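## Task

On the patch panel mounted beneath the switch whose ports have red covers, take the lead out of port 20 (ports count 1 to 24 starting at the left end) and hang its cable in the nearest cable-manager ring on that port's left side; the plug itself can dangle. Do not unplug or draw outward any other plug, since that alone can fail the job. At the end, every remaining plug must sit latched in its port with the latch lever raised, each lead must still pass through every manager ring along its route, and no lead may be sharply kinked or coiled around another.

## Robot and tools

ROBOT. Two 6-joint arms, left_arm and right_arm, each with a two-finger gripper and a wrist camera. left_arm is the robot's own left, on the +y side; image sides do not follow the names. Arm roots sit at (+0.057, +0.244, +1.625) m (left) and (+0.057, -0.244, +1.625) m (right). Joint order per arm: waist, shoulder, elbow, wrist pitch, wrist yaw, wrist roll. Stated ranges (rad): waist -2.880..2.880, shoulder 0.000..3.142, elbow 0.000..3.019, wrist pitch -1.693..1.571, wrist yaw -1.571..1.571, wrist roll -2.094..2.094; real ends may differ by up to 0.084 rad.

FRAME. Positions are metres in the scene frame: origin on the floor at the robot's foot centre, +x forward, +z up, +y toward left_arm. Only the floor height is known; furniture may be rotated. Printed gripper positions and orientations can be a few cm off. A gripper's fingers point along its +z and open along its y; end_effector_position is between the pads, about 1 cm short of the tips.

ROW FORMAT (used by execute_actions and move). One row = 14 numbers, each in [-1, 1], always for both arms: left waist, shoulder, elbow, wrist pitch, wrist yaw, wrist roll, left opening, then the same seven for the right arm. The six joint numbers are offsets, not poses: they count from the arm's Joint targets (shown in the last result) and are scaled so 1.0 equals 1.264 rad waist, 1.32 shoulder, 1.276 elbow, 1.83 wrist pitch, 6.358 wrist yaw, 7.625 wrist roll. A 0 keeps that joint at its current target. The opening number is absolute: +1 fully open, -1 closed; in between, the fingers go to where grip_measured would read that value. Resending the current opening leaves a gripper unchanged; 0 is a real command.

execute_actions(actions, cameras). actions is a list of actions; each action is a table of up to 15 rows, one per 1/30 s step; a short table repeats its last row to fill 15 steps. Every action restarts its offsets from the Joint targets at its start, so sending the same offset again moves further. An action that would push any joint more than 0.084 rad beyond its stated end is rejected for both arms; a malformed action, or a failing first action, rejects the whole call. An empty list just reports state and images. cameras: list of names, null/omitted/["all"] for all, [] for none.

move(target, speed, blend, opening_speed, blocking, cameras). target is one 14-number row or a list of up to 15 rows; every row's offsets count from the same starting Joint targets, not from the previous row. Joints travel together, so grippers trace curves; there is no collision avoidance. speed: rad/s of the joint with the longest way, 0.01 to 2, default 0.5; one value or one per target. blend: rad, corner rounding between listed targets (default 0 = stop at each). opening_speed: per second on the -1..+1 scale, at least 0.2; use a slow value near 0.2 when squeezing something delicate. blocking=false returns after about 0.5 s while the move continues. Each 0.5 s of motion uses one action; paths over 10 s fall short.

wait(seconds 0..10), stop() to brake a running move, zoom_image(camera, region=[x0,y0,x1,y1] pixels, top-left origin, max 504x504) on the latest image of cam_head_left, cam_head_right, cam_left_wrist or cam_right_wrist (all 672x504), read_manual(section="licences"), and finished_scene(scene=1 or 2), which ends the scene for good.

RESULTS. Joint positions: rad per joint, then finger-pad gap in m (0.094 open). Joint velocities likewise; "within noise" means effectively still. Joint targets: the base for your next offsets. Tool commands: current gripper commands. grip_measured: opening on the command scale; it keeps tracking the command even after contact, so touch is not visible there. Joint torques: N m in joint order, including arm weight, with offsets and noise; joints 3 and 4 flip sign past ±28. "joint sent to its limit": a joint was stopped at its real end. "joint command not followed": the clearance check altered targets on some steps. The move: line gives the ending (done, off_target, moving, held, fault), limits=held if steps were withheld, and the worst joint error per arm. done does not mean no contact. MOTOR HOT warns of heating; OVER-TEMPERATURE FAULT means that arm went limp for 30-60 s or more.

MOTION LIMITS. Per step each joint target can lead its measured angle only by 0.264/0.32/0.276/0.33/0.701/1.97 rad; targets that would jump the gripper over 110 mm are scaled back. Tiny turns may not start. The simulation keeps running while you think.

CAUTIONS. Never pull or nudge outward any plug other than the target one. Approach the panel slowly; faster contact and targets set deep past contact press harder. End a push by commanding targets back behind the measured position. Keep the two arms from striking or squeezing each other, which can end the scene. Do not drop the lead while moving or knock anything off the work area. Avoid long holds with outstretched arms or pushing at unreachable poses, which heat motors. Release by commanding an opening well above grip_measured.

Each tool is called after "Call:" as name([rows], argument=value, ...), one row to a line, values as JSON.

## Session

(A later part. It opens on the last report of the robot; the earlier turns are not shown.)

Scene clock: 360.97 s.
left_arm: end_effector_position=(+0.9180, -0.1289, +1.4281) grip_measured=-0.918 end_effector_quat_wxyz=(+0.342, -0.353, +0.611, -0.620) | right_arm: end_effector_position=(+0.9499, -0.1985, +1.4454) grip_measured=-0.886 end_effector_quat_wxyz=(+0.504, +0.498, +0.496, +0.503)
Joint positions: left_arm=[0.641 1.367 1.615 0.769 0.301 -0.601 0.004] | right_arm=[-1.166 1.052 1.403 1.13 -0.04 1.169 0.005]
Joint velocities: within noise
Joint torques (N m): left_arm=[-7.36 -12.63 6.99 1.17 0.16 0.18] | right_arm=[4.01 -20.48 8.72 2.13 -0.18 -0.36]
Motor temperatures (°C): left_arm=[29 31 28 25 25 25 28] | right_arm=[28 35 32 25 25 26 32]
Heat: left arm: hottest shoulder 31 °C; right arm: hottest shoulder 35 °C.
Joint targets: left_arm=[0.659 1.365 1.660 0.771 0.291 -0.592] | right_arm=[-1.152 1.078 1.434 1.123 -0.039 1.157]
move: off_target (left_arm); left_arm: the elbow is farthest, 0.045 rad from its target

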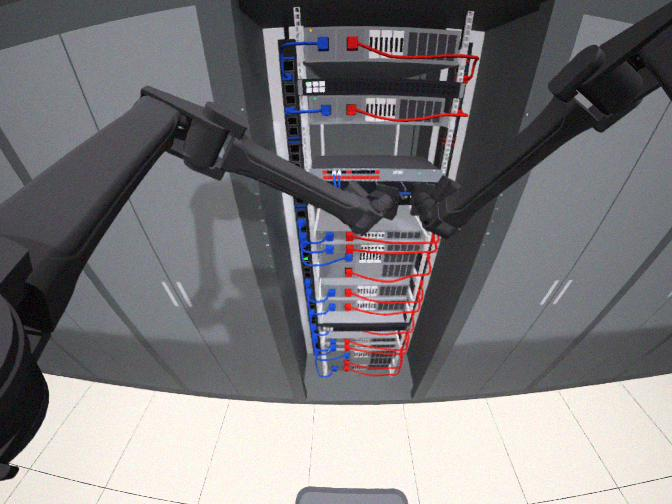

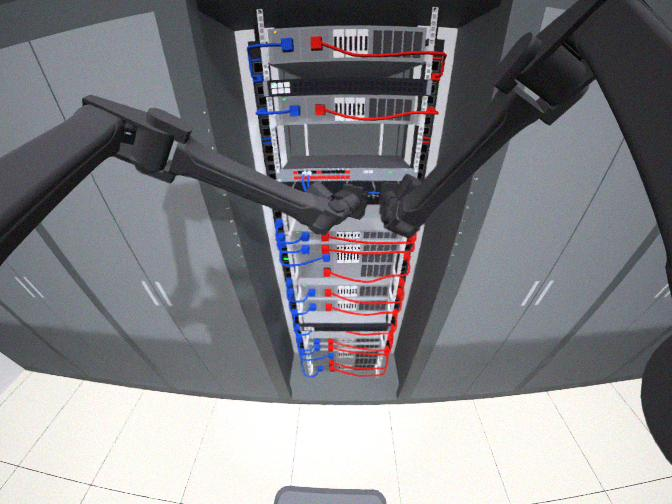

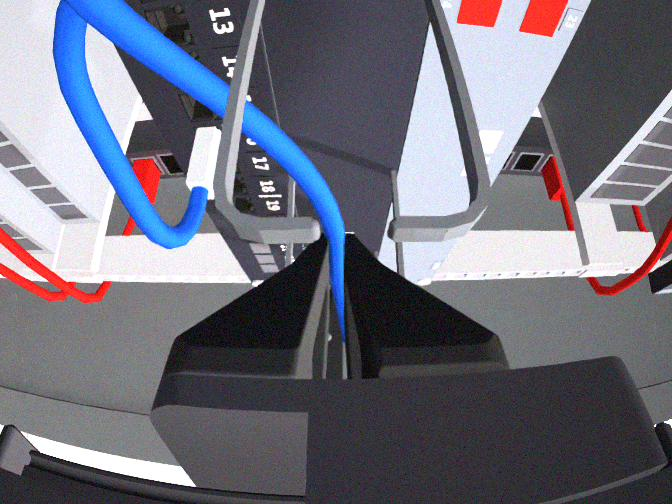

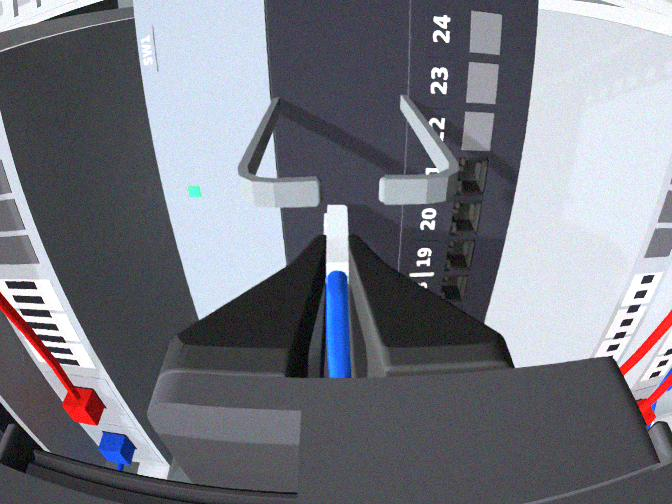

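Call:
move(target=[0,0.0086,0.0209,-0.0084,0,0,-0.92,0,0.0062,0.0147,-0.0057,0,0,-0.97], speed=0.05)

Call:
zoom_image(camera="cam_head_left", region=[396, 185, 414, 203])

Call:
zoom_image(camera="cam_head_right", region=[366, 185, 384, 203])

Scene clock: 368.03 s.
left_arm: end_effector_position=(+0.9246, -0.1298, +1.4274) grip_measured=-0.918 end_effector_quat_wxyz=(+0.343, -0.354, +0.611, -0.620) | right_arm: end_effector_position=(+0.9551, -0.1987, +1.4452) grip_measured=-0.886 end_effector_quat_wxyz=(+0.505, +0.498, +0.495, +0.503)
Joint positions: left_arm=[0.641 1.377 1.642 0.754 0.301 -0.601 0.004] | right_arm=[-1.166 1.06 1.423 1.119 -0.04 1.169 0.005]
Joint velocities: within noise
Joint torques (N m): left_arm=[-7.53 -12.1 7.19 1.14 0.23 0.18] | right_arm=[4.01 -20.6 8.75 2.15 -0.19 -0.37]
Motor temperatures (°C): left_arm=[29 31 28 25 25 25 28] | right_arm=[28 35 32 25 25 26 32]
Heat: left arm: hottest shoulder 31 °C; right arm: hottest shoulder 35 °C.
Joint targets: left_arm=[0.659 1.376 1.687 0.756 0.291 -0.592] | right_arm=[-1.152 1.086 1.453 1.112 -0.039 1.157]
move: off_target (left_arm); left_arm: the elbow is farthest, 0.045 rad from its target

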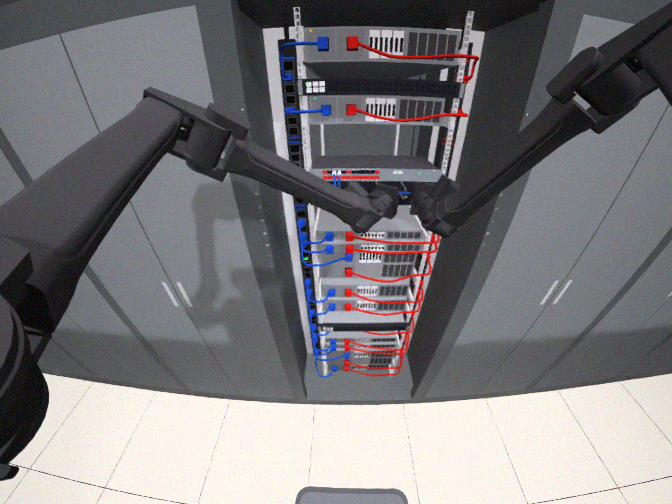

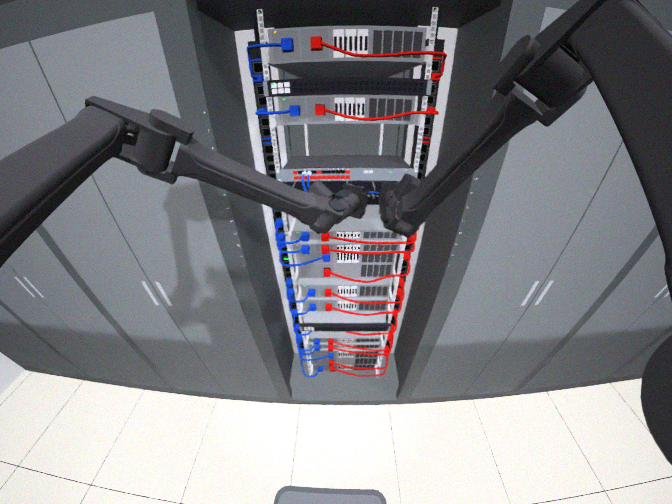

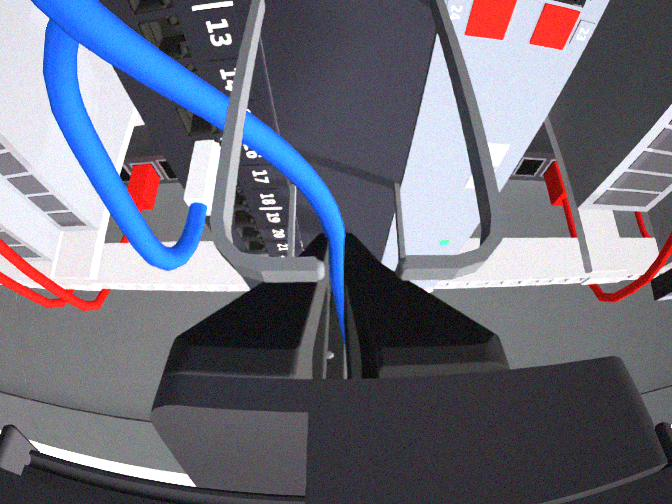

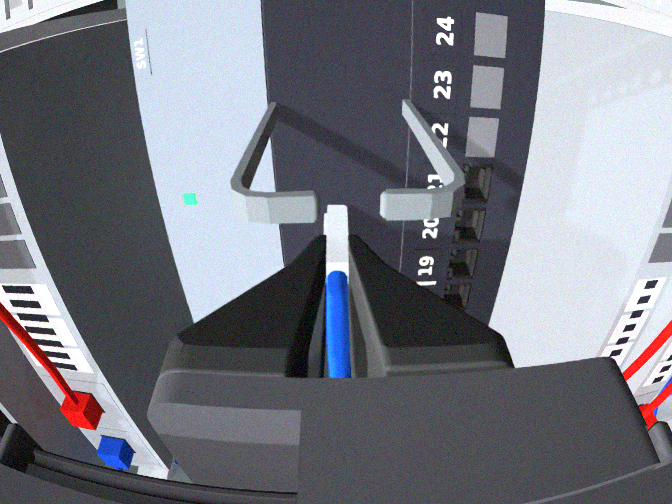

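Scaled by 28.000 from the camera's 672x504 image, which has a finer 960x720 frame.

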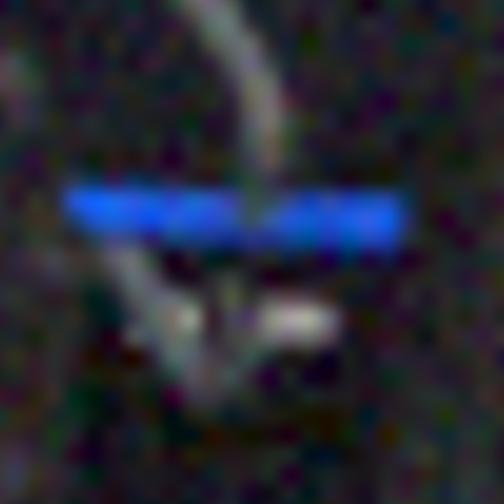

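Scaled by 28.000 from the camera's 672x504 image, which has a finer 960x720 frame.

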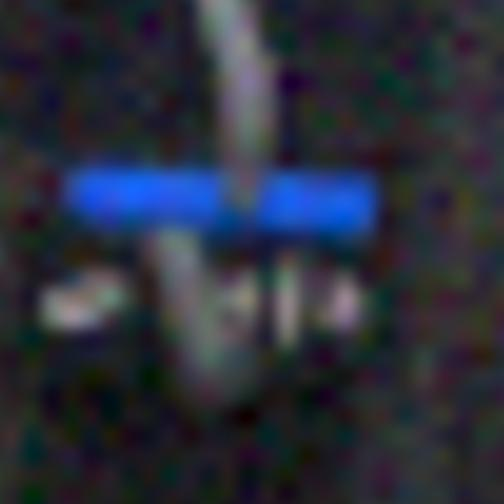

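Call:
move(target=[0.0174,0.0145,0.0209,-0.0014,0.0015,-0.0022,-0.92,-0.038,0.0159,0.0089,0.0056,-0.0002,0.0019,-0.97], speed=0.03)

Call:
zoom_image(camera="cam_head_left", region=[396, 185, 414, 203])

Call:
zoom_image(camera="cam_head_right", region=[366, 185, 384, 203])

Scene clock: 401.20 s.
left_arm: end_effector_position=(+0.9277, -0.1309, +1.4174) grip_measured=-0.918 end_effector_quat_wxyz=(+0.346, -0.350, +0.614, -0.616) | right_arm: end_effector_position=(+0.9560, -0.1987, +1.4348) grip_measured=-0.886 end_effector_quat_wxyz=(+0.506, +0.496, +0.500, +0.498)
Joint positions: left_arm=[0.657 1.397 1.667 0.751 0.306 -0.602 0.004] | right_arm=[-1.18 1.079 1.436 1.119 -0.039 1.169 0.005]
Joint velocities: within noise
Joint torques (N m): left_arm=[-7.3 -12.57 7.31 1.16 0.37 0.02] | right_arm=[0.97 -20.54 8.59 2.56 -0.24 -0.22]
Motor temperatures (°C): left_arm=[29 32 28 25 25 25 28] | right_arm=[28 38 31 25 25 26 32]
Heat: left arm: hottest shoulder 32 °C; right arm: hottest shoulder 38 °C.
Joint targets: left_arm=[0.681 1.396 1.714 0.753 0.301 -0.609] | right_arm=[-1.200 1.107 1.464 1.122 -0.040 1.171]
move: off_target (left_arm); left_arm: the elbow is farthest, 0.046 rad from its target

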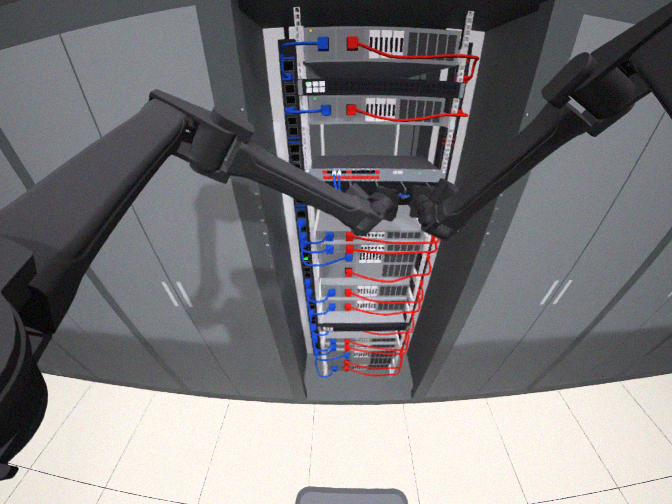

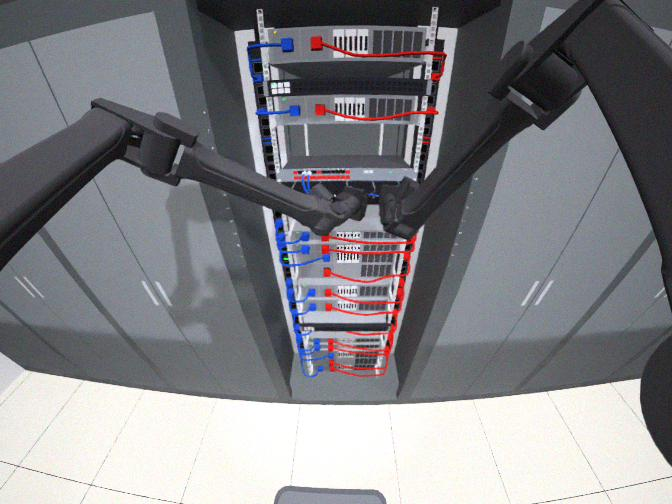

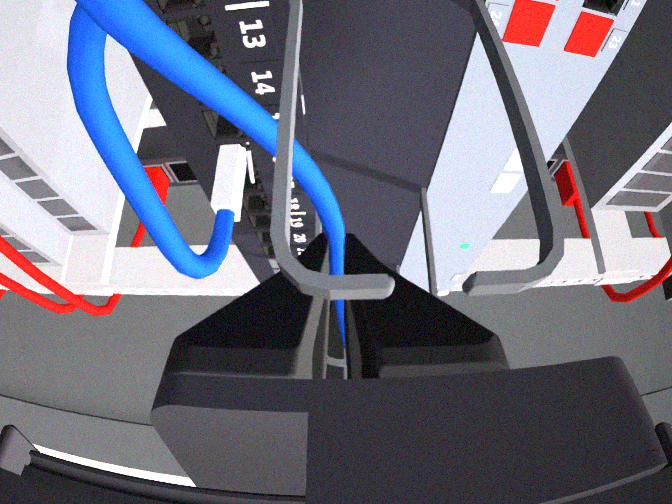

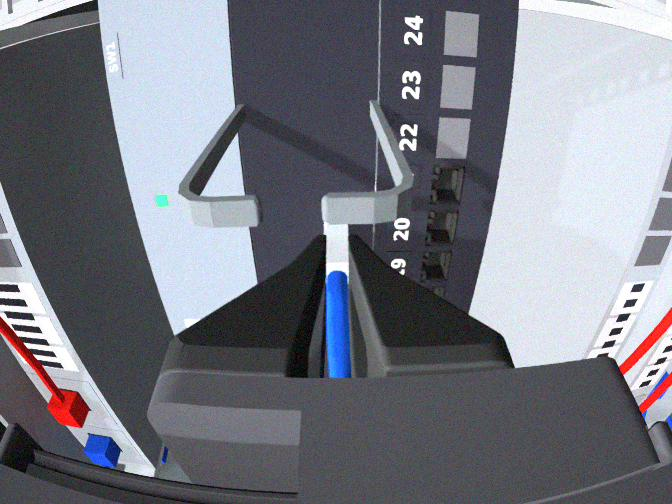

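Scaled by 28.000 from the camera's 672x504 image, which has a finer 960x720 frame.

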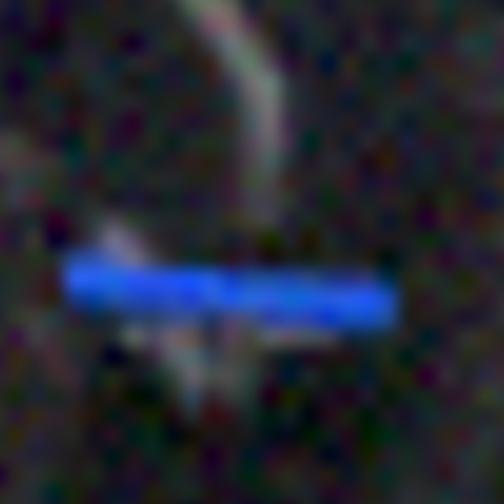

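Scaled by 28.000 from the camera's 672x504 image, which has a finer 960x720 frame.

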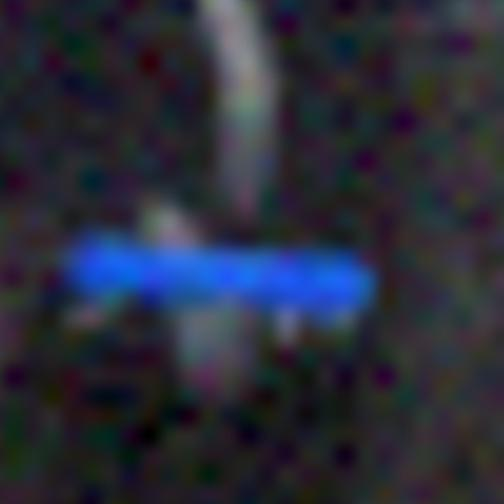

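Call:
zoom_image(camera="cam_head_left", region=[399, 189, 411, 201])

Call:
zoom_image(camera="cam_head_right", region=[369, 189, 381, 201])

Call:
zoom_image(camera="cam_left_wrist", region=[250, 180, 500, 320])

Call:
zoom_image(camera="cam_right_wrist", region=[160, 80, 480, 380])

Scaled by 42.000 from the camera's 672x504 image, which has a finer 960x720 frame.

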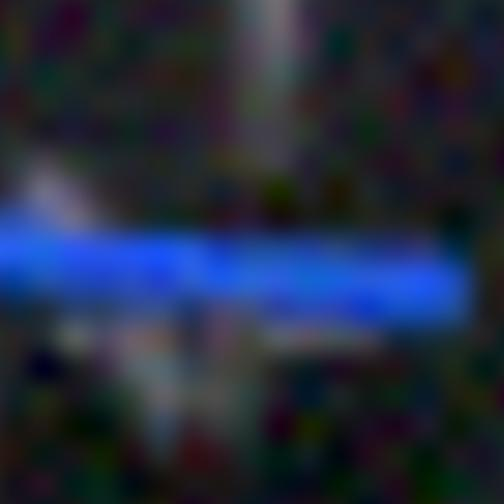

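Scaled by 42.000 from the camera's 672x504 image, which has a finer 960x720 frame.

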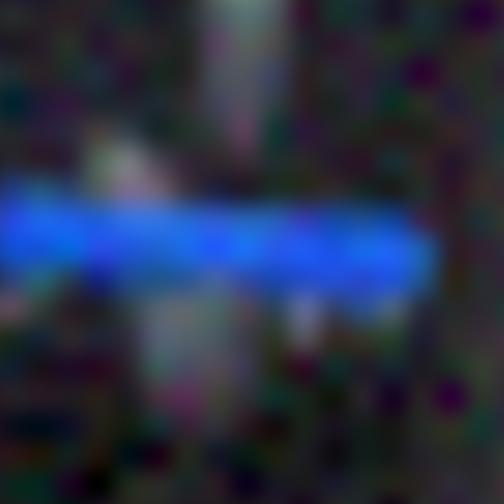

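Scaled by 2.016 from the camera's 672x504 image, which has a finer 960x720 frame.

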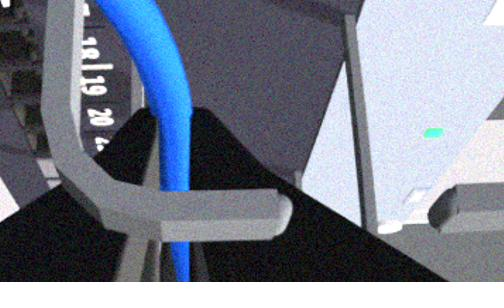

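Scaled by 1.575 from the camera's 672x504 image, which has a finer 960x720 frame.

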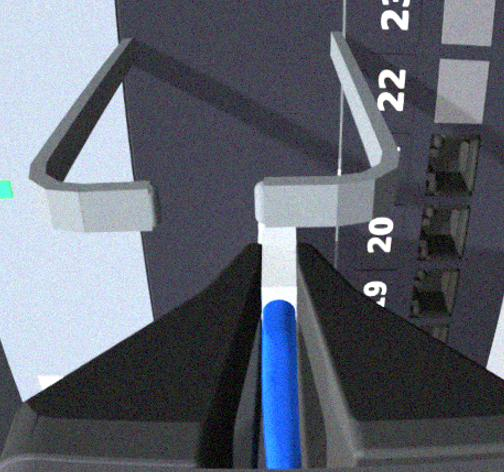

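Call:
move(target=[0,0,0,0,0,0,-0.7,0,0,0,0,0,0,-0.97], opening_speed=0.2)

Call:
zoom_image(camera="cam_head_left", region=[380, 175, 420, 215])

Call:
zoom_image(camera="cam_left_wrist", region=[130, 100, 480, 400])

Scene clock: 444.07 s.
left_arm: end_effector_position=(+0.9315, -0.1270, +1.4158) grip_measured=-0.704 end_effector_quat_wxyz=(+0.350, -0.351, +0.615, -0.614) | right_arm: end_effector_position=(+0.9560, -0.1988, +1.4336) grip_measured=-0.886 end_effector_quat_wxyz=(+0.506, +0.496, +0.501, +0.497)
Joint positions: left_arm=[0.663 1.398 1.676 0.75 0.304 -0.603 0.014] | right_arm=[-1.182 1.081 1.437 1.119 -0.039 1.169 0.005]
Joint velocities: within noise
Joint torques (N m): left_arm=[-7.59 -12.57 6.63 1.16 0.5 0.07] | right_arm=[1.38 -20.89 8.46 2.55 -0.27 -0.22]
Motor temperatures (°C): left_arm=[29 32 29 25 25 25 28] | right_arm=[28 37 32 25 25 26 32]
Heat: left arm: hottest shoulder 32 °C; right arm: hottest shoulder 37 °C.
Joint targets: left_arm=[0.681 1.396 1.713 0.753 0.301 -0.609] | right_arm=[-1.200 1.107 1.464 1.122 -0.040 1.171]
move: off_target (left_arm); left_arm: the elbow is farthest, 0.038 rad from its target

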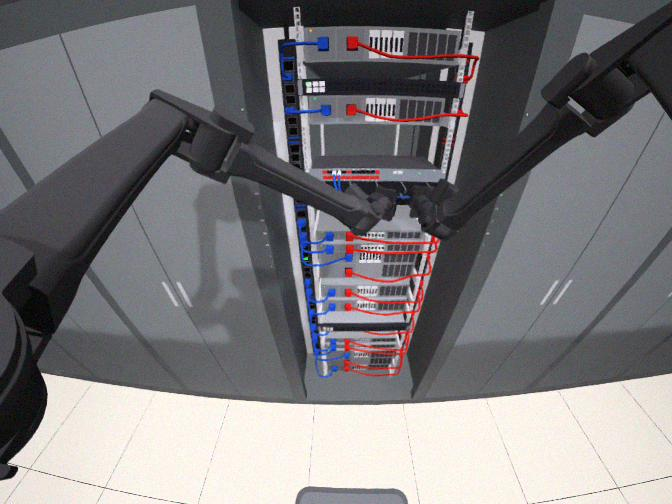

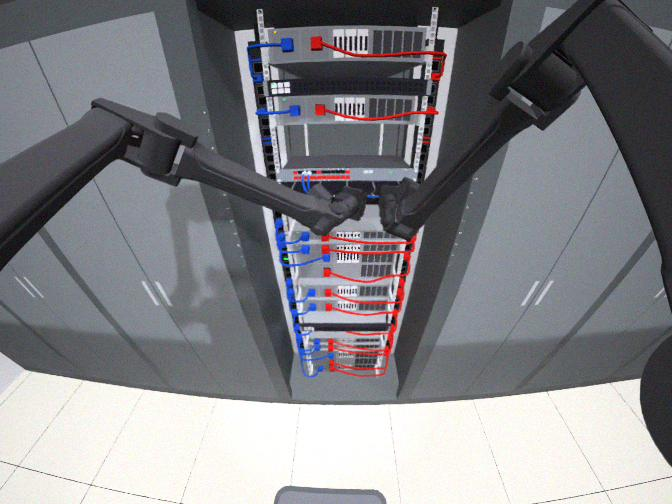

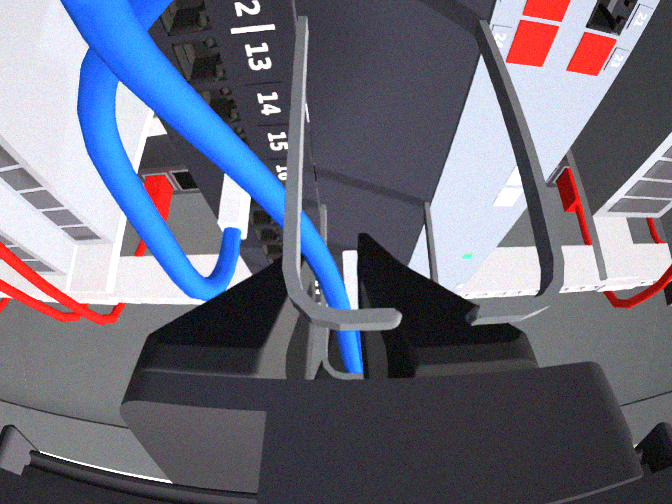

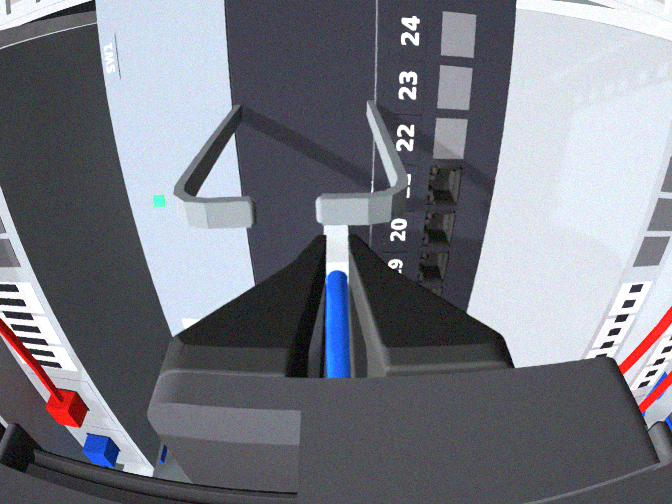

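Scaled by 12.600 from the camera's 672x504 image, which has a finer 960x720 frame.

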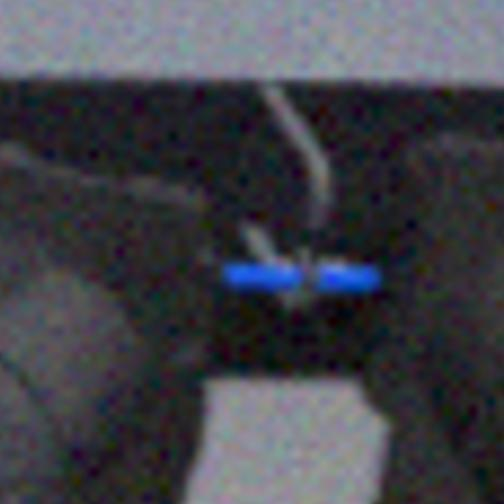

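Scaled by 1.440 from the camera's 672x504 image, which has a finer 960x720 frame.

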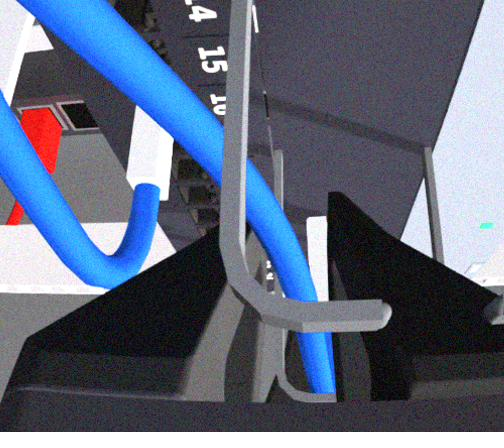

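Call:
move([
  [0,-0.0152,-0.0329,0.0033,0,0,-0.7,0,0,0,0,0,0,-0.97],
  [0,-0.053,-0.1967,0.0934,0,0,-0.7,0,0,0,0,0,0,-0.97],
], speed=0.1, blend=0.02)

Call:
zoom_image(camera="cam_head_left", region=[380, 175, 420, 215])

Call:
zoom_image(camera="cam_left_wrist", region=[130, 0, 480, 300])

Scene clock: 461.53 s.
left_arm: end_effector_position=(+0.8753, -0.1203, +1.4186) grip_measured=-0.703 end_effector_quat_wxyz=(+0.355, -0.352, +0.613, -0.612) | right_arm: end_effector_position=(+0.9560, -0.1989, +1.4336) grip_measured=-0.886 end_effector_quat_wxyz=(+0.506, +0.496, +0.501, +0.497)
Joint positions: left_arm=[0.665 1.339 1.468 0.91 0.302 -0.603 0.014] | right_arm=[-1.183 1.081 1.437 1.119 -0.039 1.169 0.005]
Joint velocities: within noise
Joint torques (N m): left_arm=[-7.71 -12.16 2.5 1.65 0.52 0.02] | right_arm=[1.03 -20.84 8.53 2.55 -0.25 -0.23]
Motor temperatures (°C): left_arm=[29 32 29 25 25 25 27] | right_arm=[27 36 33 25 25 26 32]
Heat: left arm: hottest shoulder 32 °C; right arm: hottest shoulder 36 °C.
Joint targets: left_arm=[0.681 1.326 1.462 0.924 0.301 -0.609] | right_arm=[-1.200 1.107 1.464 1.122 -0.040 1.171]
move: done

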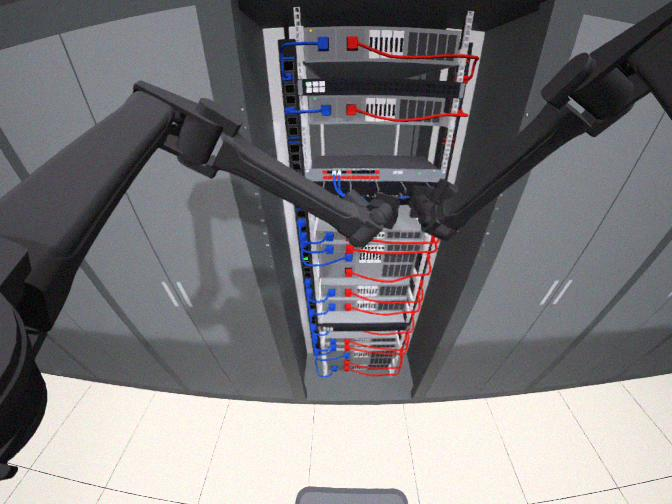

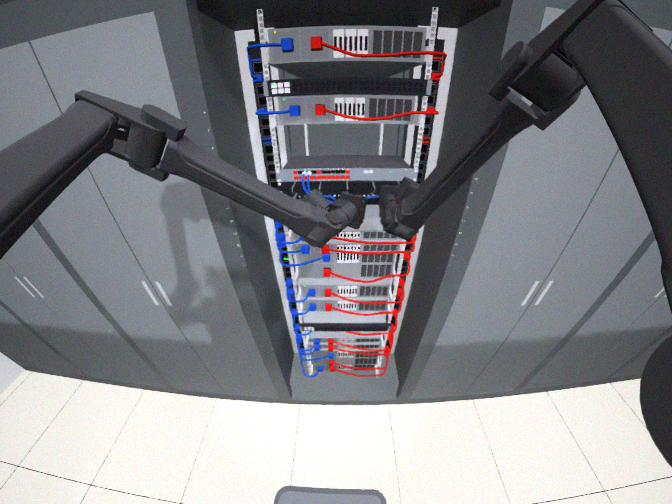

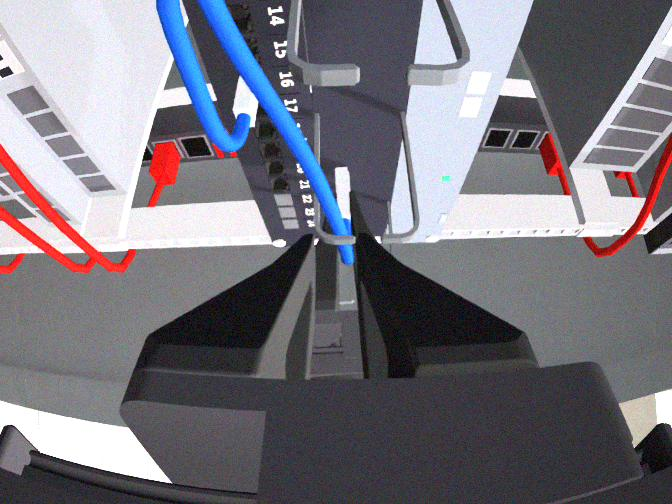

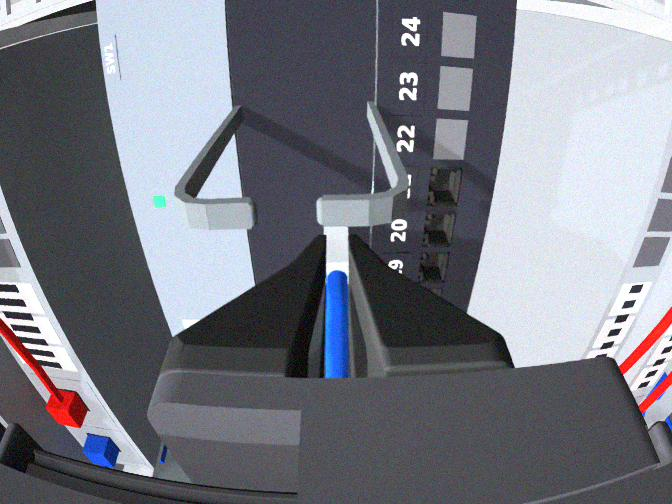

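Scaled by 12.600 from the camera's 672x504 image, which has a finer 960x720 frame.

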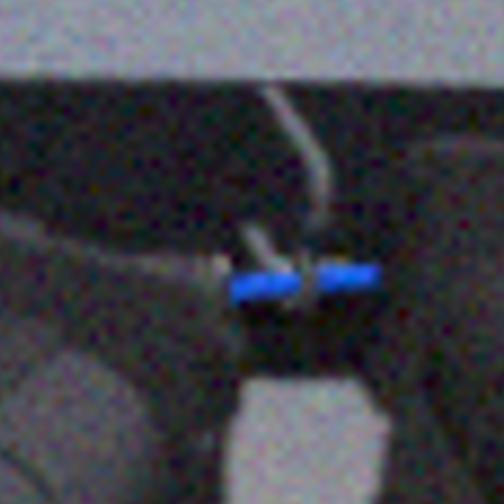

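Scaled by 1.440 from the camera's 672x504 image, which has a finer 960x720 frame.

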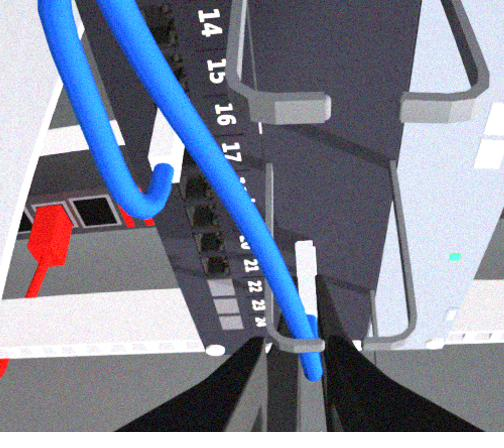

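Call:
move(target=[0,0,0,0,0,0,-0.7,0,0,0,0,0,0,-0.5], opening_speed=0.2)

Call:
zoom_image(camera="cam_head_left", region=[380, 175, 420, 215])

Call:
zoom_image(camera="cam_left_wrist", region=[130, 0, 480, 300])

Scene clock: 468.57 s.
left_arm: end_effector_position=(+0.8755, -0.1199, +1.4189) grip_measured=-0.703 end_effector_quat_wxyz=(+0.355, -0.352, +0.613, -0.612) | right_arm: end_effector_position=(+0.9559, -0.1992, +1.4331) grip_measured=-0.503 end_effector_quat_wxyz=(+0.506, +0.496, +0.501, +0.496)
Joint positions: left_arm=[0.665 1.338 1.467 0.91 0.302 -0.603 0.014] | right_arm=[-1.183 1.081 1.437 1.119 -0.038 1.169 0.023]
Joint velocities: within noise
Joint torques (N m): left_arm=[-7.41 -12.45 2.54 1.62 0.52 0.04] | right_arm=[1.03 -20.89 8.49 2.56 -0.29 -0.23]
Motor temperatures (°C): left_arm=[29 32 28 25 25 25 27] | right_arm=[27 36 33 25 25 26 32]
Heat: left arm: hottest shoulder 32 °C; right arm: hottest shoulder 36 °C.
Joint targets: left_arm=[0.681 1.326 1.462 0.924 0.301 -0.609] | right_arm=[-1.200 1.107 1.464 1.122 -0.040 1.171]
move: done

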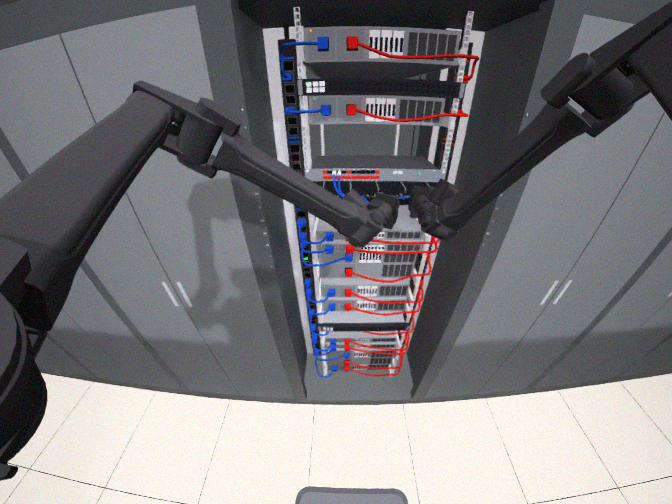

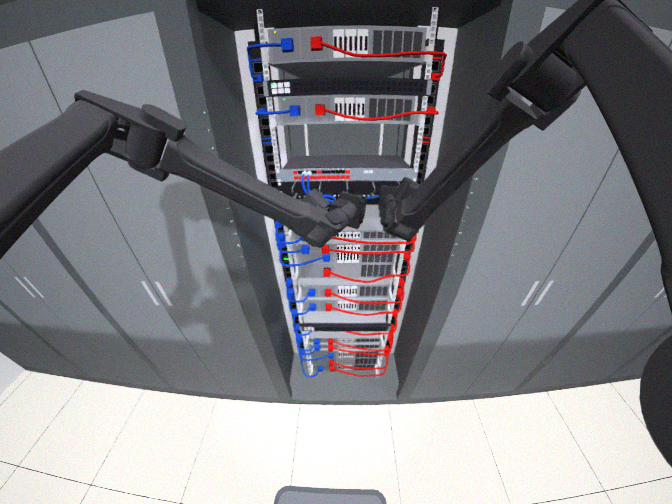

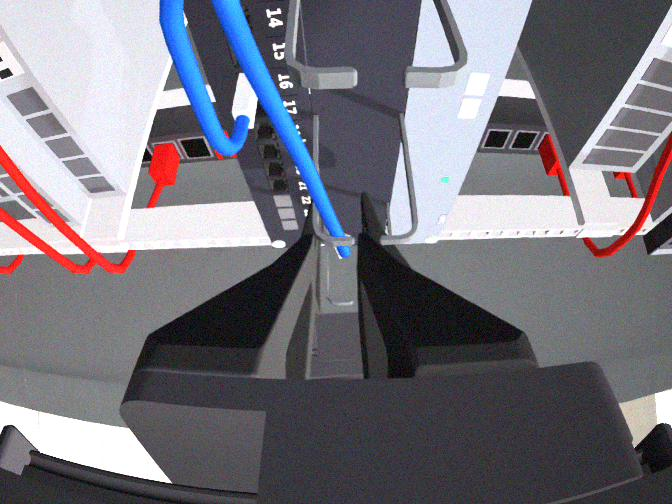

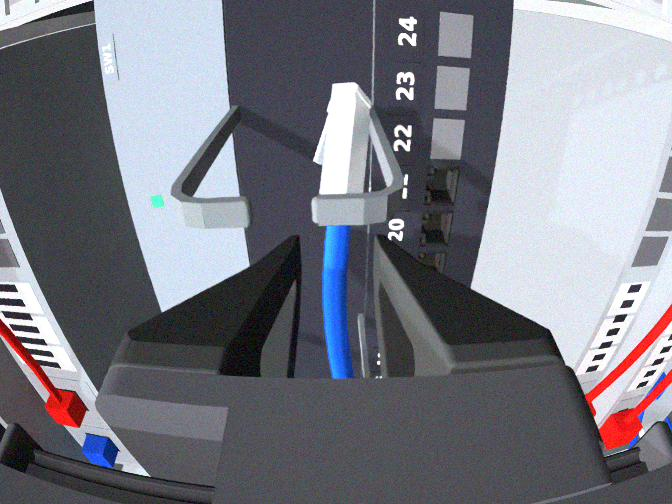

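Scaled by 12.600 from the camera's 672x504 image, which has a finer 960x720 frame.

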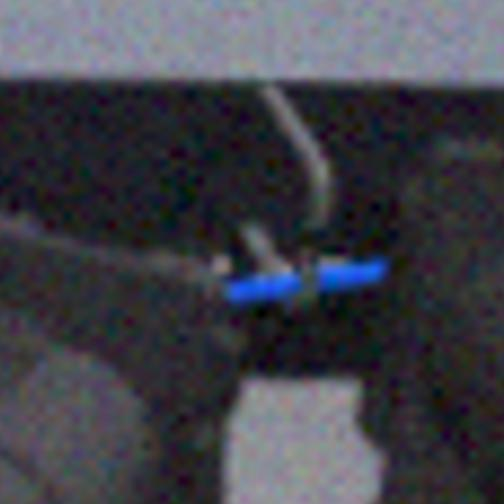

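Scaled by 1.440 from the camera's 672x504 image, which has a finer 960x720 frame.

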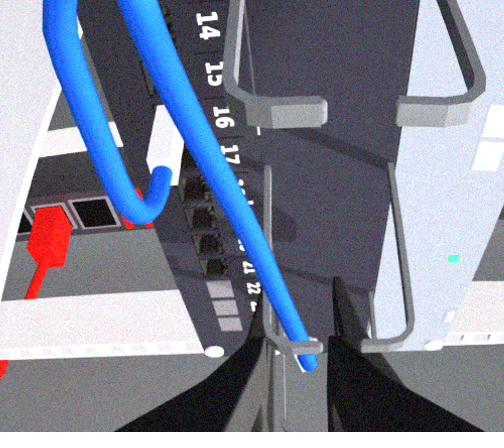

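Call:
zoom_image(camera="cam_right_wrist", region=[220, 60, 460, 260])

Call:
zoom_image(camera="cam_head_right", region=[340, 170, 400, 220])

Scaled by 2.100 from the camera's 672x504 image, which has a finer 960x720 frame.

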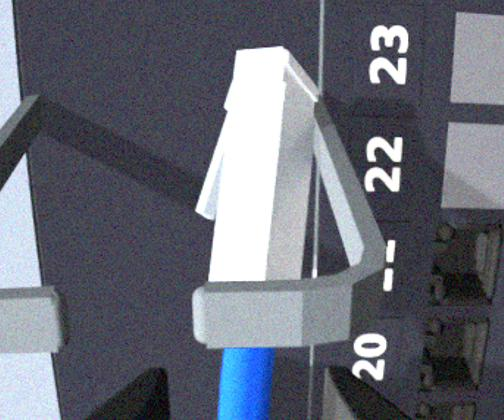

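Scaled by 8.400 from the camera's 672x504 image, which has a finer 960x720 frame.

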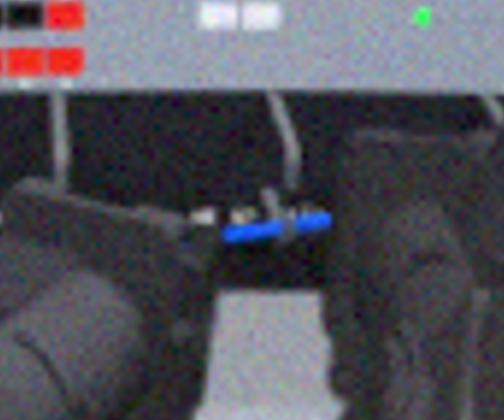

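Call:
move([
  [0,0,0,0,0,0,-0.7,0,-0.0227,-0.0196,0,0,0,-0.5],
  [0,0,0,0,0,0,-0.7,-0.0098,-0.0886,-0.2218,0.1038,-0.0002,0.0016,-0.5],
], speed=0.1, blend=0.02)

Call:
zoom_image(camera="cam_right_wrist", region=[160, 60, 500, 360])

Call:
zoom_image(camera="cam_head_right", region=[340, 170, 400, 220])

Scene clock: 501.10 s.
left_arm: end_effector_position=(+0.8755, -0.1199, +1.4189) grip_measured=-0.703 end_effector_quat_wxyz=(+0.355, -0.352, +0.613, -0.612) | right_arm: end_effector_position=(+0.8812, -0.1984, +1.4326) grip_measured=-0.502 end_effector_quat_wxyz=(+0.508, +0.494, +0.504, +0.494)
Joint positions: left_arm=[0.665 1.338 1.467 0.91 0.302 -0.603 0.014] | right_arm=[-1.192 1.012 1.19 1.295 -0.038 1.169 0.023]
Joint velocities: within noise
Joint torques (N m): left_arm=[-6.95 -13.39 2.5 1.58 0.52 0.02] | right_arm=[0.62 -22.53 3.51 2.95 -0.34 -0.13]
Motor temperatures (°C): left_arm=[29 31 27 25 25 25 26] | right_arm=[27 36 32 25 25 26 31]
Heat: left arm: hottest shoulder 31 °C; right arm: hottest shoulder 36 °C.
Joint targets: left_arm=[0.681 1.326 1.462 0.924 0.301 -0.609] | right_arm=[-1.212 0.990 1.181 1.312 -0.041 1.183]
move: done; blend cut to 0.015 rad at target 1

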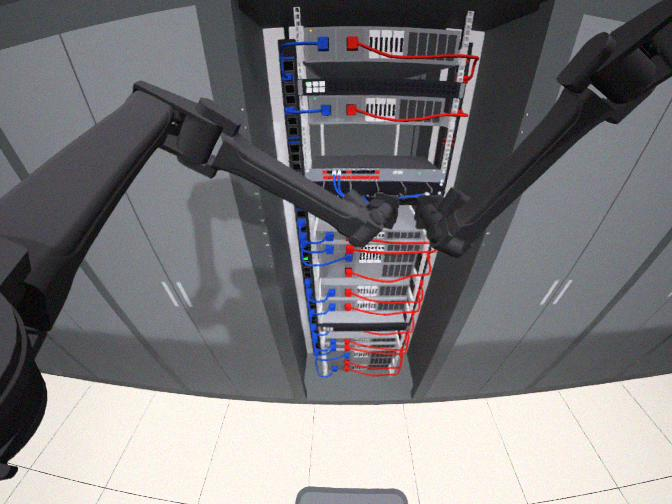

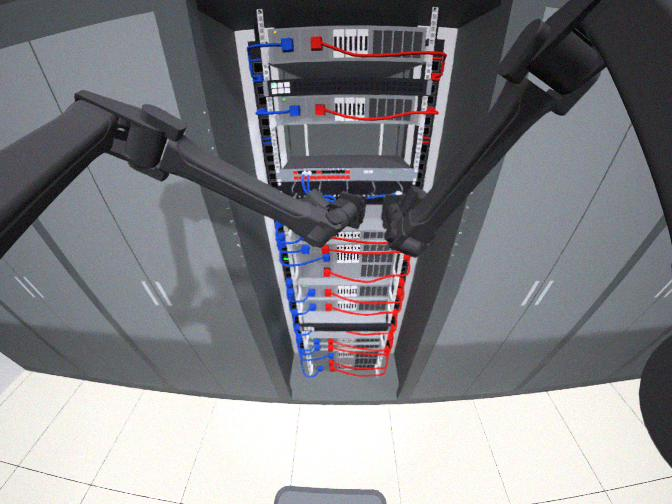

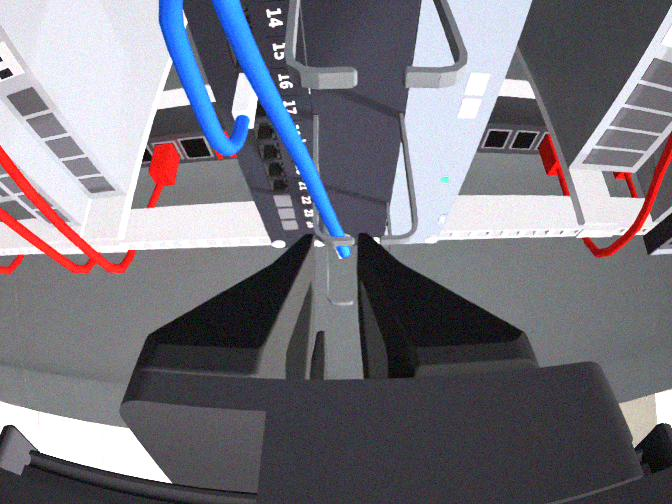

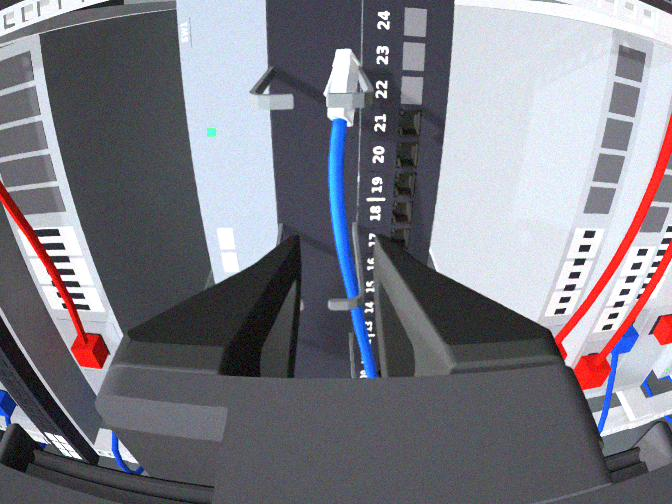

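Scaled by 1.482 from the camera's 672x504 image, which has a finer 960x720 frame.

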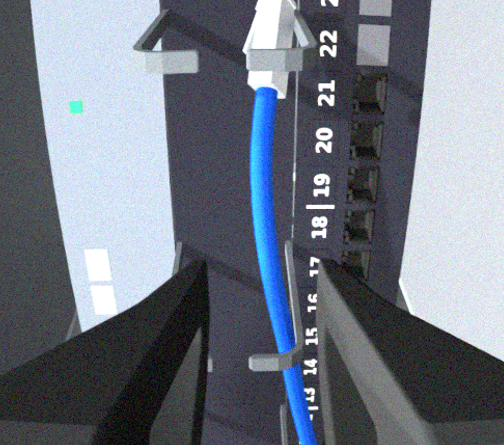

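Scaled by 8.400 from the camera's 672x504 image, which has a finer 960x720 frame.

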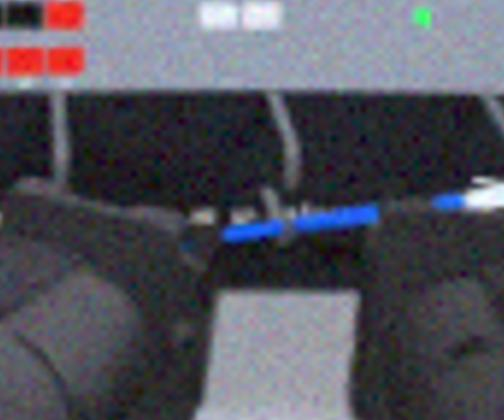

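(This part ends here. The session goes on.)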